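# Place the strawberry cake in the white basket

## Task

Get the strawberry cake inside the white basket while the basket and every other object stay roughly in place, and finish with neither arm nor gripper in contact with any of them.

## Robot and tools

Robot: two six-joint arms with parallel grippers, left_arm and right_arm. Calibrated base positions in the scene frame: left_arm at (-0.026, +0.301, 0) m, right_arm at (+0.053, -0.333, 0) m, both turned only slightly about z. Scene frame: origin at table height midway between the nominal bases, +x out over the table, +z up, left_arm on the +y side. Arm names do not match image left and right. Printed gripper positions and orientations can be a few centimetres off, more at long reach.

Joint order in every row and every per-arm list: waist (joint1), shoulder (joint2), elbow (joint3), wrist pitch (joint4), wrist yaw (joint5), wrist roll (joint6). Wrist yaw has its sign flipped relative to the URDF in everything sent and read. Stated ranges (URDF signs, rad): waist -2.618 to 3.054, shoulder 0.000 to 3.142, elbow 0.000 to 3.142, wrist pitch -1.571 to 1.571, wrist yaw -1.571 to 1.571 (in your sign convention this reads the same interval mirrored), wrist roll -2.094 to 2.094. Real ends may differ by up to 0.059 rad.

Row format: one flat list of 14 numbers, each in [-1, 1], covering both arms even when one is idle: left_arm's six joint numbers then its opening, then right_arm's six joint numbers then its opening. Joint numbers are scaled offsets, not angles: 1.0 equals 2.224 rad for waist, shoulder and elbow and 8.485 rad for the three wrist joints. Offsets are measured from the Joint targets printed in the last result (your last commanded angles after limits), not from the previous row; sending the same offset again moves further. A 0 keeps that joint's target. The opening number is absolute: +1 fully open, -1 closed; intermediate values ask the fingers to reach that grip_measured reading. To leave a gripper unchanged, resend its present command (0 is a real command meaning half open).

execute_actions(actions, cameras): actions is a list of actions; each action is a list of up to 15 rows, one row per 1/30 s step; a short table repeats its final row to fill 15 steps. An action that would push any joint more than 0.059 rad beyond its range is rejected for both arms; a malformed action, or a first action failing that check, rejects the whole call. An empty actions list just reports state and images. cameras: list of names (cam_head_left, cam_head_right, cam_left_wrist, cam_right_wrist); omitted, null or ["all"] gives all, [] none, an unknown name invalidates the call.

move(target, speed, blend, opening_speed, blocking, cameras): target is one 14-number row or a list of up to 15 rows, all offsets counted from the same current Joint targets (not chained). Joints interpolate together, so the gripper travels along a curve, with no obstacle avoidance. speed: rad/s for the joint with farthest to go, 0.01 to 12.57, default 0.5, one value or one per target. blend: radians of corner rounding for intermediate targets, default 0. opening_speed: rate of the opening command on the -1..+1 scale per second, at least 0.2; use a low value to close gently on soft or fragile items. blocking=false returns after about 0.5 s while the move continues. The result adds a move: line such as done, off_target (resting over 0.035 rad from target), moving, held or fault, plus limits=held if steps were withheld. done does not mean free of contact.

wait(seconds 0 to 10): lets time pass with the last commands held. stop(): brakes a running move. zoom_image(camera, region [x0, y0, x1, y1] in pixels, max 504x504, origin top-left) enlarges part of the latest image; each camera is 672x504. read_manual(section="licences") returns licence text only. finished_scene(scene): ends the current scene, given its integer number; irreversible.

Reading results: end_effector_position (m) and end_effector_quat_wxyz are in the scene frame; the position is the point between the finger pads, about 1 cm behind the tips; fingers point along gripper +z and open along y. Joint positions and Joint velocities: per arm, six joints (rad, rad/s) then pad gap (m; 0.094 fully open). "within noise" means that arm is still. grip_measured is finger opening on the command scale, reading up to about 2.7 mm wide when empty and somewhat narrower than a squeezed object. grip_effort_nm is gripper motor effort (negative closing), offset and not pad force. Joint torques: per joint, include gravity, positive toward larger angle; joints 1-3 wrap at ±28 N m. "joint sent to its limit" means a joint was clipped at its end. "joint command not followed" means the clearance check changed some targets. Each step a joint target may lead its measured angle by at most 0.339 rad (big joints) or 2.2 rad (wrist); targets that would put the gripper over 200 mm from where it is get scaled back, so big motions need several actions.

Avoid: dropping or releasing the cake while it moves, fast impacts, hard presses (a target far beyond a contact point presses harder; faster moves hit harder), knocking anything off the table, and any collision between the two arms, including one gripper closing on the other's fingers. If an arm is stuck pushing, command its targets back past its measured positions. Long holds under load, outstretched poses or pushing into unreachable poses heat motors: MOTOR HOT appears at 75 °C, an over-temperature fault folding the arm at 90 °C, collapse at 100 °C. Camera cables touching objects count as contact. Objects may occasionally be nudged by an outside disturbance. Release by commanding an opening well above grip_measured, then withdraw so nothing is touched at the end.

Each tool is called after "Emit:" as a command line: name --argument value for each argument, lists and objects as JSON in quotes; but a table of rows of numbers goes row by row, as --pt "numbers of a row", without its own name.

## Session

Emit:
execute_actions --actions '[]'

Emit:
zoom_image --camera "cam_head_right" --region '[120, 190, 520, 490]'

Scene clock: 0.00 s.
left_arm: end_effector_position=(+0.3753, +0.2977, +0.1035) grip_measured=+1.000 grip_effort_nm=n/a end_effector_quat_wxyz=(+0.586, +0.042, +0.806, -0.072) | right_arm: end_effector_position=(+0.4622, -0.3357, +0.1305) grip_measured=+1.000 grip_effort_nm=n/a end_effector_quat_wxyz=(+0.634, +0.023, +0.773, -0.029)
Joint positions: left_arm=[0.077 1.568 0.393 0.855 -0.268 0.017 0.094] | right_arm=[0.031 1.561 0.381 0.982 -0.115 0.006 0.094]
Joint velocities: within noise
Joint torques (N m): no reading
Motor temperatures (°C): left_arm=[22 25 23 22 23 19 23] | right_arm=[23 25 24 29 23 21 20]
Heat: left arm: 25 °C; right arm: 29 °C.
Joint targets: left_arm=[0.077 1.563 0.398 0.849 -0.269 0.017] | right_arm=[0.031 1.558 0.384 0.971 -0.116 0.006]
Tool commands: left_gripper/opening=+1.0 right_gripper/opening=+1.0

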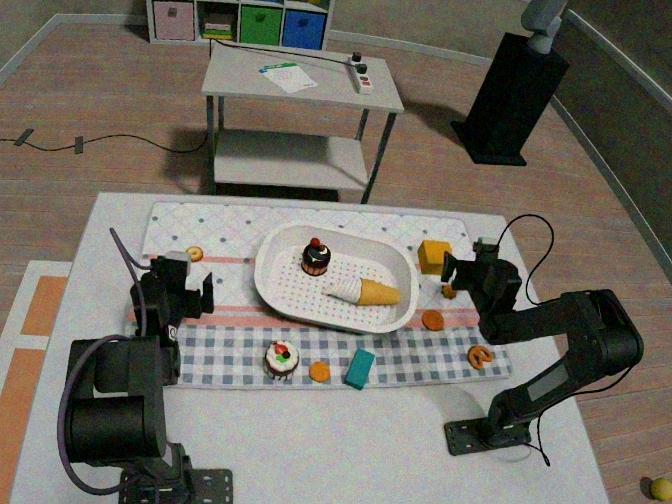

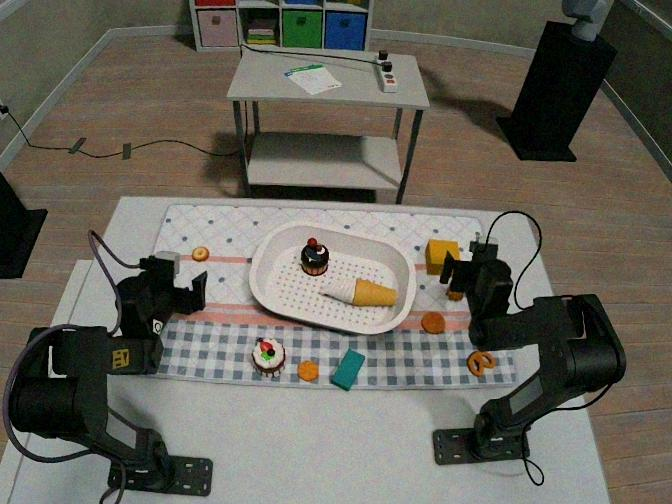

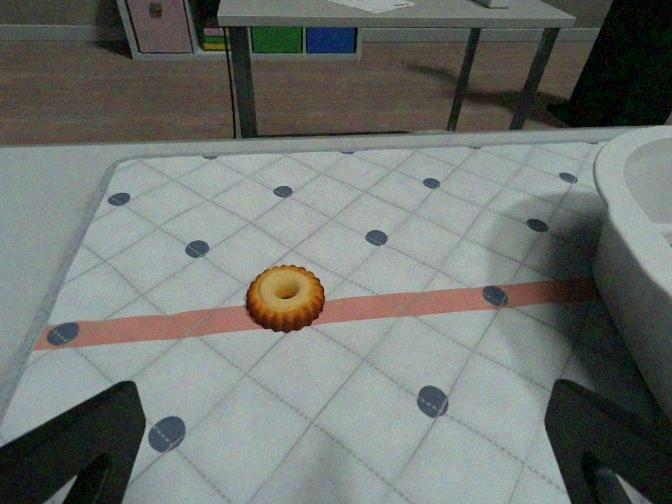

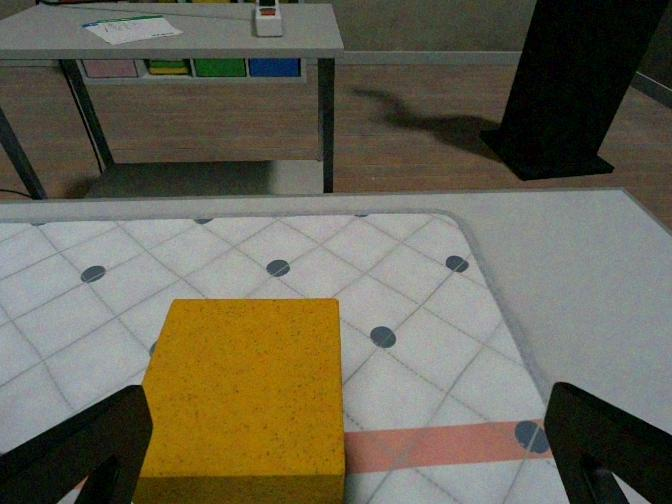

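Scaled by 1.260 from the camera's 672x504 image, which has a finer 960x720 frame.

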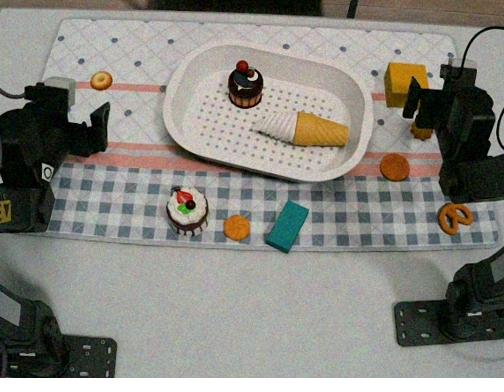

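Emit:
move --pt "-0.102 -0.1295 0.3282 -0.2159 0.0317 -0.002 1 0 0 0 0 0 0 1" --pt "-0.347 -0.1003 0.26 -0.1903 0.0317 -0.002 1 0 0 0 0 0 0 1" --speed 1.0 --blend 0.15

Scene clock: 12.43 s.
left_arm: end_effector_position=(+0.2218, +0.1064, +0.1238) grip_measured=+1.000 grip_effort_nm=0.002 end_effector_quat_wxyz=(+0.205, +0.321, +0.922, -0.075) | right_arm: end_effector_position=(+0.4622, -0.3357, +0.1305) grip_measured=+1.000 grip_effort_nm=0.027 end_effector_quat_wxyz=(+0.634, +0.023, +0.773, -0.029)
Joint positions: left_arm=[-0.693 1.337 0.991 -0.785 -0.009 0.007 0.094] | right_arm=[0.031 1.561 0.381 0.982 -0.115 0.006 0.094]
Joint velocities: within noise
Joint torques (N m): left_arm=[-0.21 -4 5.29 1.43 0.09 -0.04] | right_arm=[0.03 -4.82 6.67 1.6 -0.05 -0.01]
Motor temperatures (°C): left_arm=[22 25 24 25 23 19 23] | right_arm=[23 25 25 31 23 21 20]
Heat: left arm: 25 °C; right arm: 31 °C.
Joint targets: left_arm=[-0.695 1.340 0.977 -0.765 0.000 0.000] | right_arm=[0.031 1.558 0.384 0.971 -0.116 0.006]
move: done

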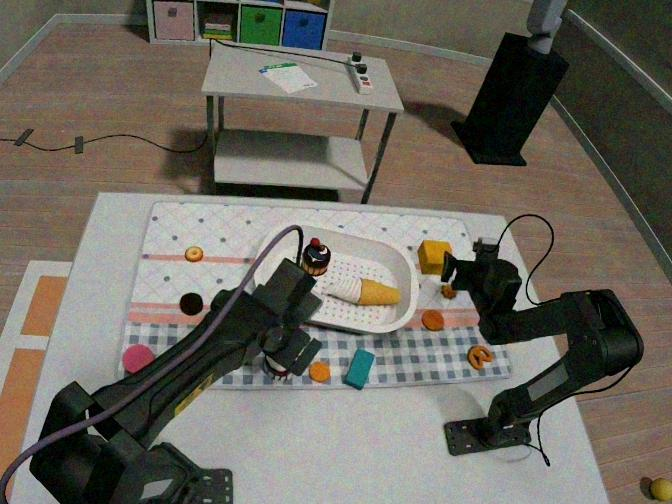

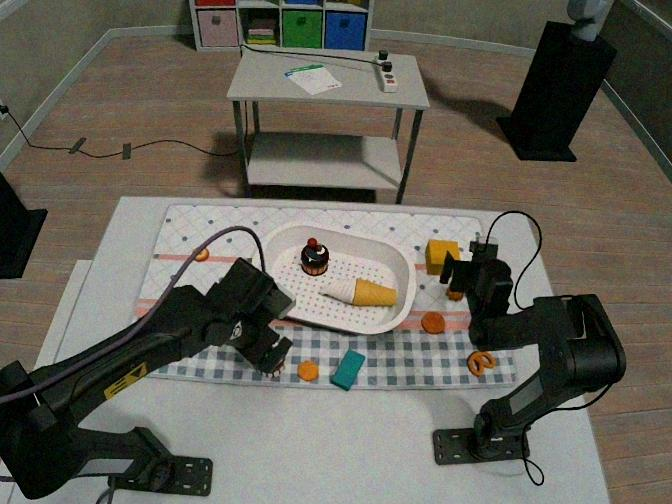

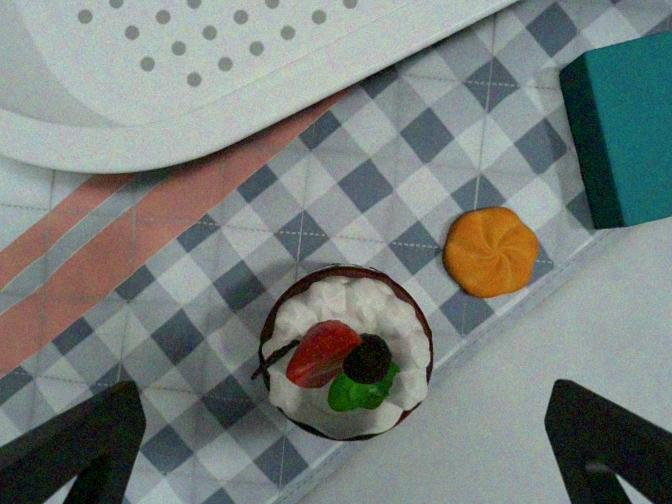

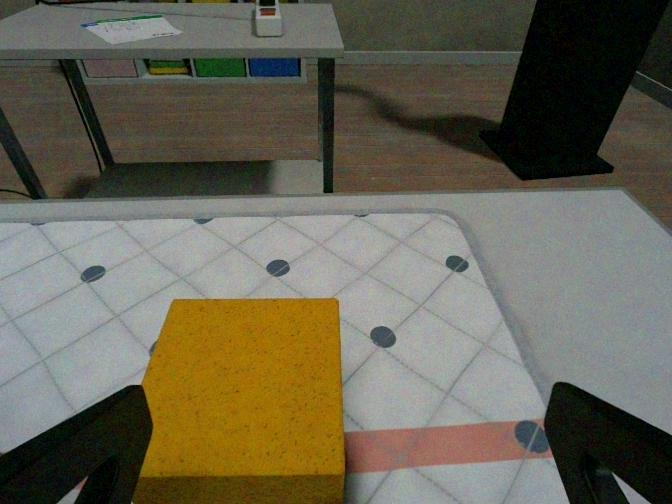

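Emit:
move --pt "0 0.051 -0.1194 0.0446 0 0 1 0 0 0 0 0 0 1" --pt "0 0.051 -0.1194 0.0446 0 0 0.36 0 0 0 0 0 0 1" --speed 0.5 --opening_speed 0.5 --cameras '["cam_left_wrist"]'

Scene clock: 19.23 s.
left_arm: end_effector_position=(+0.2219, +0.1062, +0.0374) grip_measured=+0.409 grip_effort_nm=-0.989 end_effector_quat_wxyz=(+0.203, +0.321, +0.922, -0.074) | right_arm: end_effector_position=(+0.4622, -0.3357, +0.1305) grip_measured=+1.000 grip_effort_nm=0.027 end_effector_quat_wxyz=(+0.634, +0.023, +0.773, -0.029)
Joint positions: left_arm=[-0.693 1.449 0.723 -0.41 -0.01 0.007 0.066] | right_arm=[0.031 1.561 0.381 0.982 -0.115 0.006 0.094]
Joint velocities: within noise
Joint torques (N m): left_arm=[-0.2 -4.34 4.88 1.47 0.08 -0.05] | right_arm=[0.05 -4.81 6.67 1.6 -0.05 -0.01]
Motor temperatures (°C): left_arm=[22 25 24 25 23 19 23] | right_arm=[23 26 25 32 23 21 20]
Heat: left arm: 25 °C; right arm: 32 °C.
Joint targets: left_arm=[-0.695 1.453 0.711 -0.387 0.000 0.000] | right_arm=[0.031 1.558 0.384 0.971 -0.116 0.006]
move: done
Images, in order (width x height): cam_left_wrist 672x504.

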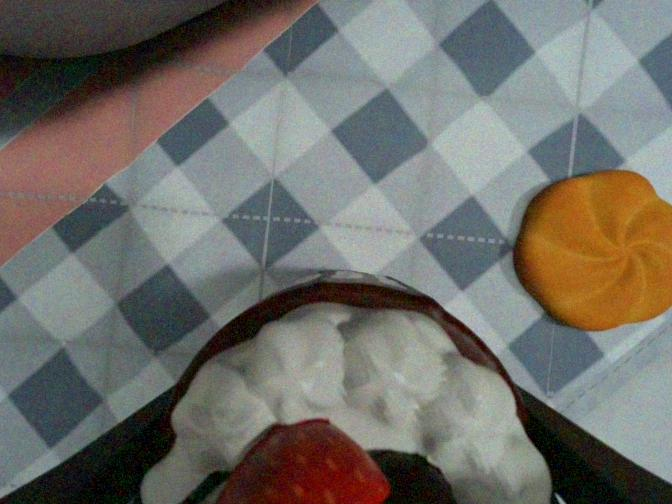

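Emit:
move --pt "0 -0.08 0.1875 -0.0702 0 0 0.36 0 0 0 0 0 0 1" --pt "0.081 0.1878 0.4558 -0.0704 0 0 0.36 0 0 0 0 0 0 1" --speed 0.7 --blend 0.08

Emit:
zoom_image --camera "cam_head_right" --region '[240, 205, 440, 355]'

Scene clock: 35.30 s.
left_arm: end_effector_position=(+0.3723, +0.0906, +0.1606) grip_measured=+0.408 grip_effort_nm=-1.023 end_effector_quat_wxyz=(+0.203, +0.238, +0.948, -0.053) | right_arm: end_effector_position=(+0.4622, -0.3357, +0.1305) grip_measured=+1.000 grip_effort_nm=0.032 end_effector_quat_wxyz=(+0.634, +0.023, +0.773, -0.029)
Joint positions: left_arm=[-0.516 1.867 1.691 -0.972 -0.006 0.007 0.066] | right_arm=[0.031 1.561 0.381 0.982 -0.115 0.006 0.094]
Joint velocities: within noise
Joint torques (N m): left_arm=[0.05 -8.98 9.1 1.06 0.05 -0.05] | right_arm=[0.03 -4.81 6.67 1.6 -0.04 -0.01]
Motor temperatures (°C): left_arm=[22 26 25 25 23 19 24] | right_arm=[23 26 26 32 23 21 20]
Heat: left arm: 26 °C; right arm: 32 °C.
Joint targets: left_arm=[-0.515 1.871 1.725 -0.984 0.000 0.000] | right_arm=[0.031 1.558 0.384 0.971 -0.116 0.006]
move: done

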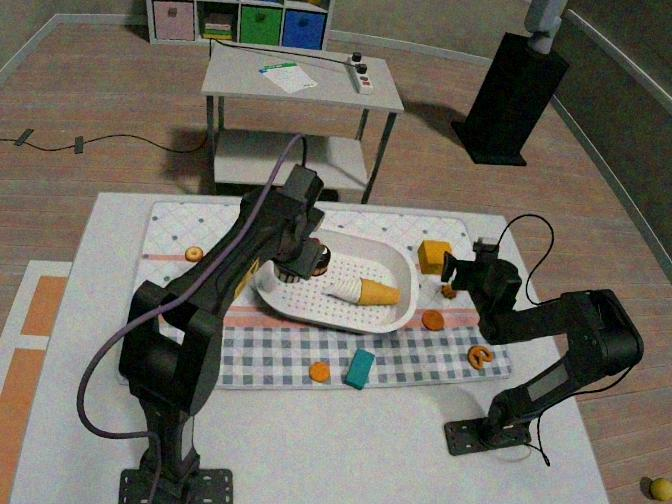

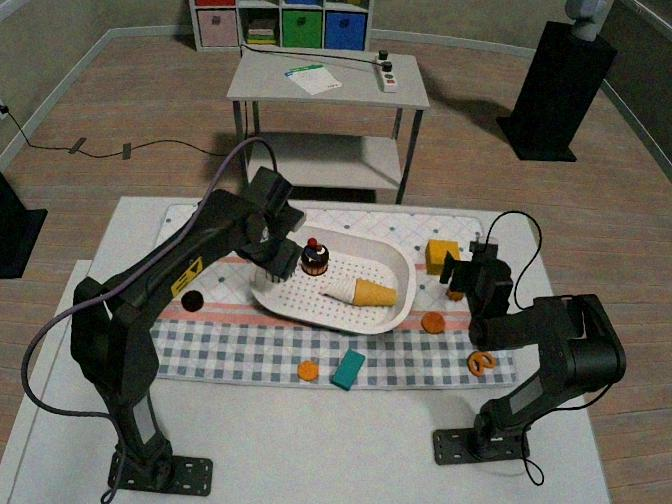

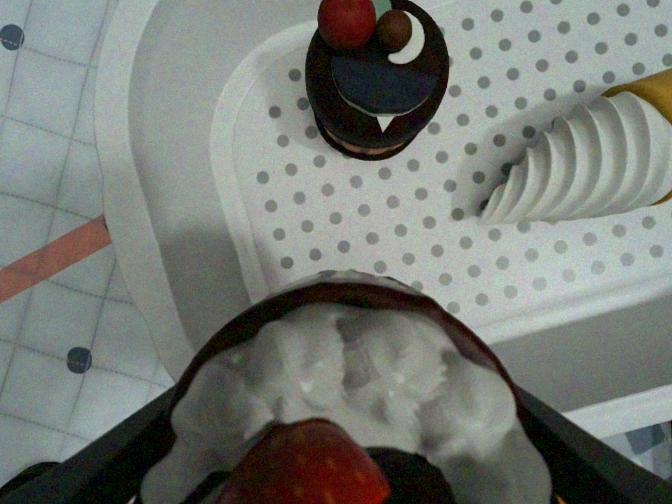

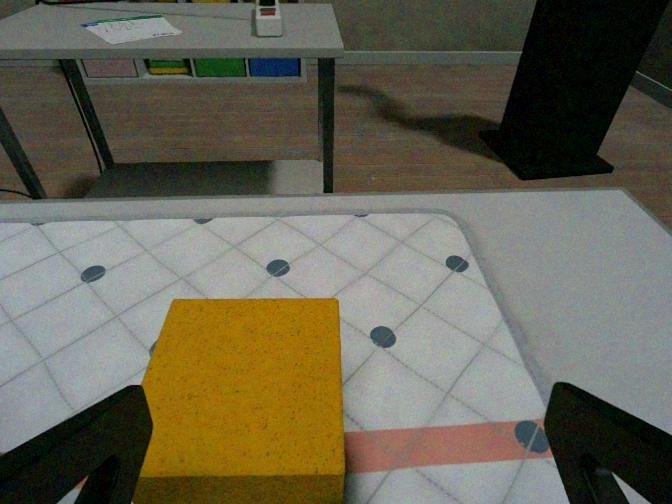

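Scaled by 2.520 from the camera's 672x504 image, which has a finer 960x720 frame.

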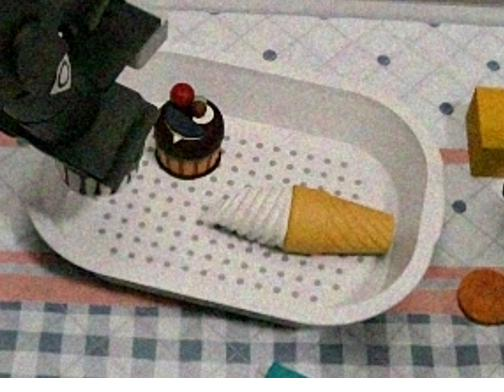

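Emit:
move --pt "-0.0216 0.0394 -0.0719 0.0291 0 0 0.36 0 0 0 0 0 0 1" --pt "-0.0216 0.0614 -0.136 0.0517 0 0 0.36 0 0 0 0 0 0 1" --speed '[0.4,0.25]' --blend 0.03

Emit:
zoom_image --camera "cam_head_right" --region '[240, 205, 440, 355]'

Scene clock: 50.13 s.
left_arm: end_effector_position=(+0.3818, +0.0631, +0.0529) grip_measured=+0.408 grip_effort_nm=-1.023 end_effector_quat_wxyz=(+0.206, +0.258, +0.942, -0.058) | right_arm: end_effector_position=(+0.4622, -0.3357, +0.1305) grip_measured=+1.000 grip_effort_nm=0.027 end_effector_quat_wxyz=(+0.634, +0.023, +0.773, -0.029)
Joint positions: left_arm=[-0.558 1.998 1.434 -0.575 -0.006 0.007 0.066] | right_arm=[0.031 1.561 0.381 0.982 -0.115 0.006 0.094]
Joint velocities: within noise
Joint torques (N m): left_arm=[-0.47 -9.48 5.22 1.52 0.05 -0.04] | right_arm=[0.03 -4.79 6.68 1.6 -0.04 -0.01]
Motor temperatures (°C): left_arm=[22 28 27 25 23 19 24] | right_arm=[23 26 26 33 23 21 20]
Heat: left arm: 28 °C; right arm: 33 °C.
Joint targets: left_arm=[-0.563 2.008 1.422 -0.545 0.000 0.000] | right_arm=[0.031 1.558 0.384 0.971 -0.116 0.006]
move: done

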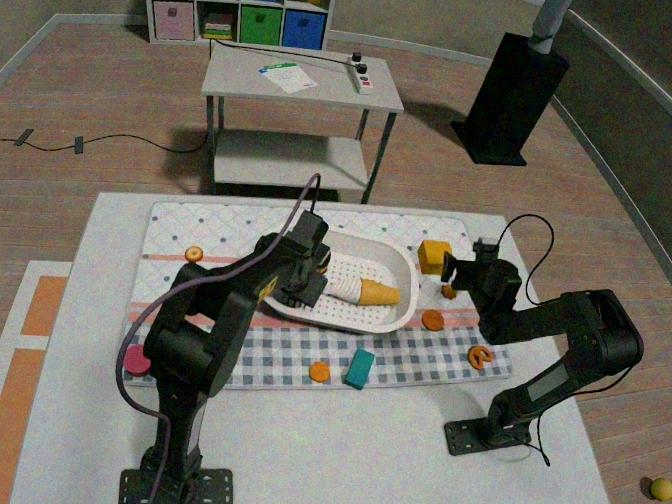

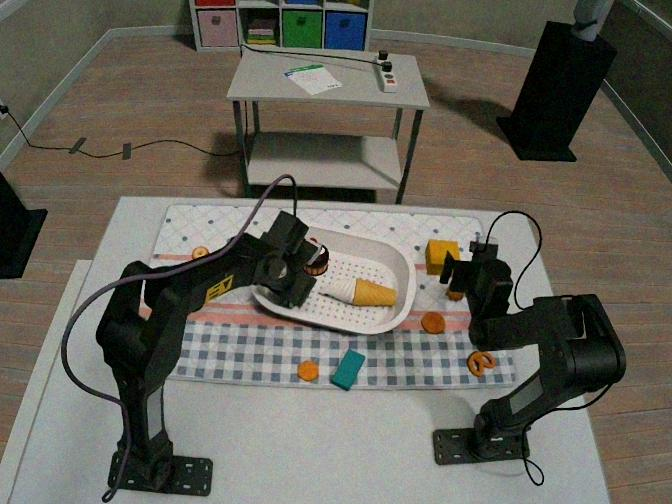

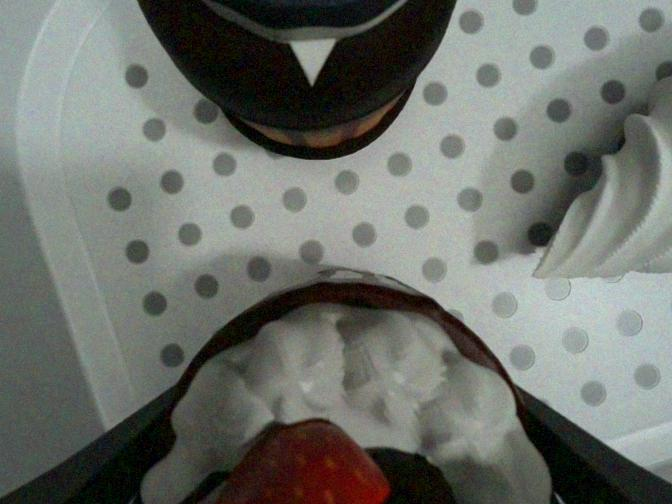

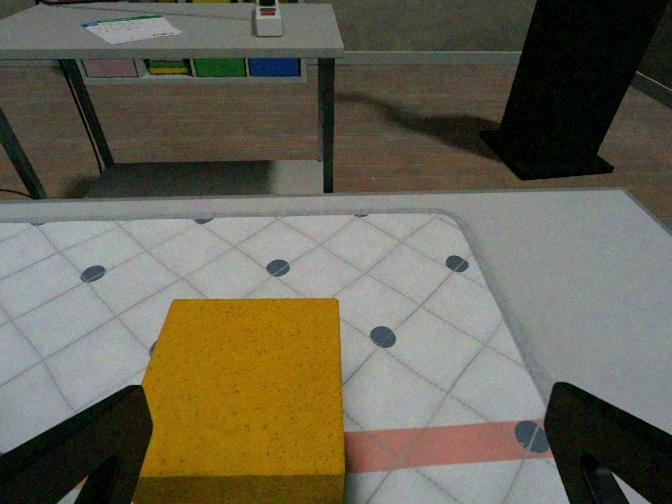

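Scaled by 2.520 from the camera's 672x504 image, which has a finer 960x720 frame.

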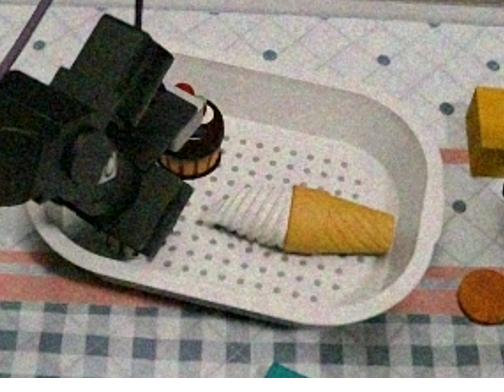

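Emit:
move --pt "0 0.0036 -0.011 0.0039 0 0 0.36 0 0 0 0 0 0 1" --pt "0 0.0036 -0.011 0.0039 0 0 0.65 0 0 0 0 0 0 1" --speed 0.1 --opening_speed 0.4 --cameras '["cam_left_wrist"]'

Scene clock: 55.93 s.
left_arm: end_effector_position=(+0.3843, +0.0617, +0.0498) grip_measured=+0.648 grip_effort_nm=0.115 end_effector_quat_wxyz=(+0.215, +0.258, +0.940, -0.061) | right_arm: end_effector_position=(+0.4622, -0.3357, +0.1305) grip_measured=+1.000 grip_effort_nm=0.032 end_effector_quat_wxyz=(+0.634, +0.023, +0.773, -0.029)
Joint positions: left_arm=[-0.558 1.999 1.414 -0.535 -0.006 0.007 0.077] | right_arm=[0.031 1.561 0.381 0.982 -0.115 0.006 0.094]
Joint velocities: left_arm=[within noise] | right_arm=[0.002 0.007 0.002 0.007 -0.154 0.051 0]
Joint torques (N m): left_arm=[-0.49 -8.95 4.86 1.49 0.06 -0.06] | right_arm=[0.03 -4.81 6.67 1.6 -0.05 -0.01]
Motor temperatures (°C): left_arm=[22 29 26 25 23 19 24] | right_arm=[23 26 26 33 23 21 20]
Heat: left arm: 29 °C; right arm: 33 °C.
Joint targets: left_arm=[-0.563 2.016 1.398 -0.512 0.000 0.000] | right_arm=[0.031 1.558 0.384 0.971 -0.116 0.006]
move: done; target 2's new numbers were sent with left_arm's wrist pitch 0.036 rad from that target
Images, in order (width x height): cam_left_wrist 672x504.

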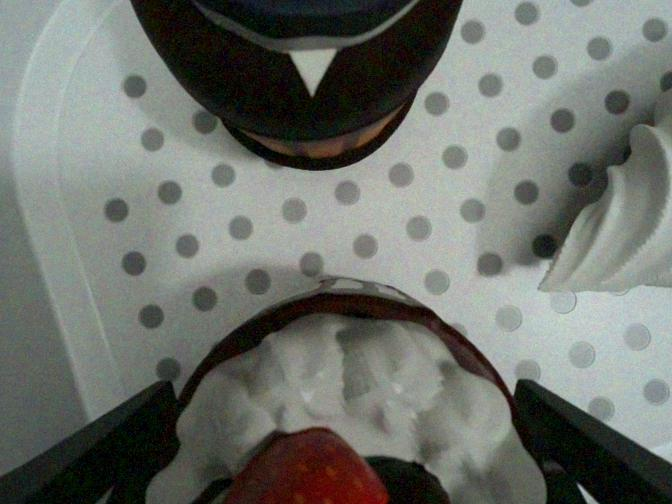

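Emit:
move --pt "0 -0.0652 0.147 -0.0556 0 0 0.65 0 0 0 0 0 0 1" --pt "0 -0.333 -0.1214 -0.0555 0 0 0.65 0 0 0 0 0 0 1" --speed '[0.45,0.9]' --blend 0.05 --cameras '["cam_head_left","cam_head_right"]'

Scene clock: 66.27 s.
left_arm: end_effector_position=(+0.2376, +0.1470, +0.1731) grip_measured=+0.648 grip_effort_nm=0.115 end_effector_quat_wxyz=(+0.216, +0.258, +0.940, -0.061) | right_arm: end_effector_position=(+0.4622, -0.3357, +0.1305) grip_measured=+1.000 grip_effort_nm=0.027 end_effector_quat_wxyz=(+0.634, +0.023, +0.773, -0.029)
Joint positions: left_arm=[-0.558 1.287 1.144 -0.976 -0.006 0.007 0.077] | right_arm=[0.031 1.561 0.381 0.982 -0.115 0.006 0.094]
Joint velocities: within noise
Joint torques (N m): left_arm=[-0.49 -4.72 5.05 1.18 0.05 -0.05] | right_arm=[0.02 -4.81 6.67 1.6 -0.05 -0.01]
Motor temperatures (°C): left_arm=[22 28 26 26 23 19 24] | right_arm=[23 26 26 33 23 21 20]
Heat: left arm: 28 °C; right arm: 33 °C.
Joint targets: left_arm=[-0.563 1.275 1.128 -0.983 0.000 0.000] | right_arm=[0.031 1.558 0.384 0.971 -0.116 0.006]
move: done
Images, in order (width x height): cam_head_left 672x504, cam_head_right 672x504.

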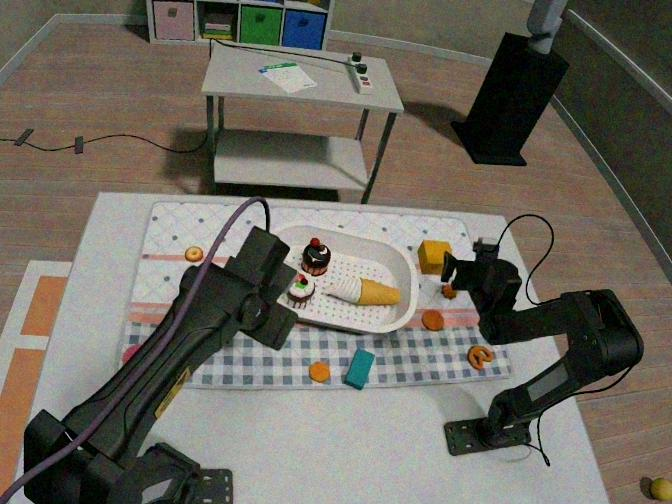

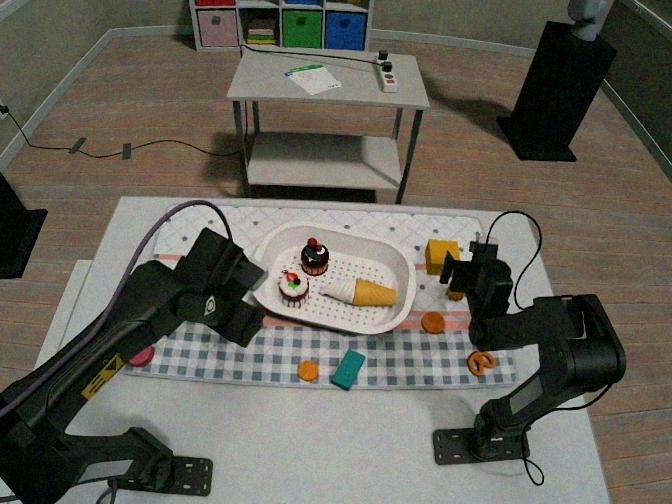

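Emit:
finished_scene --scene 2

The scene is finished: the task was done.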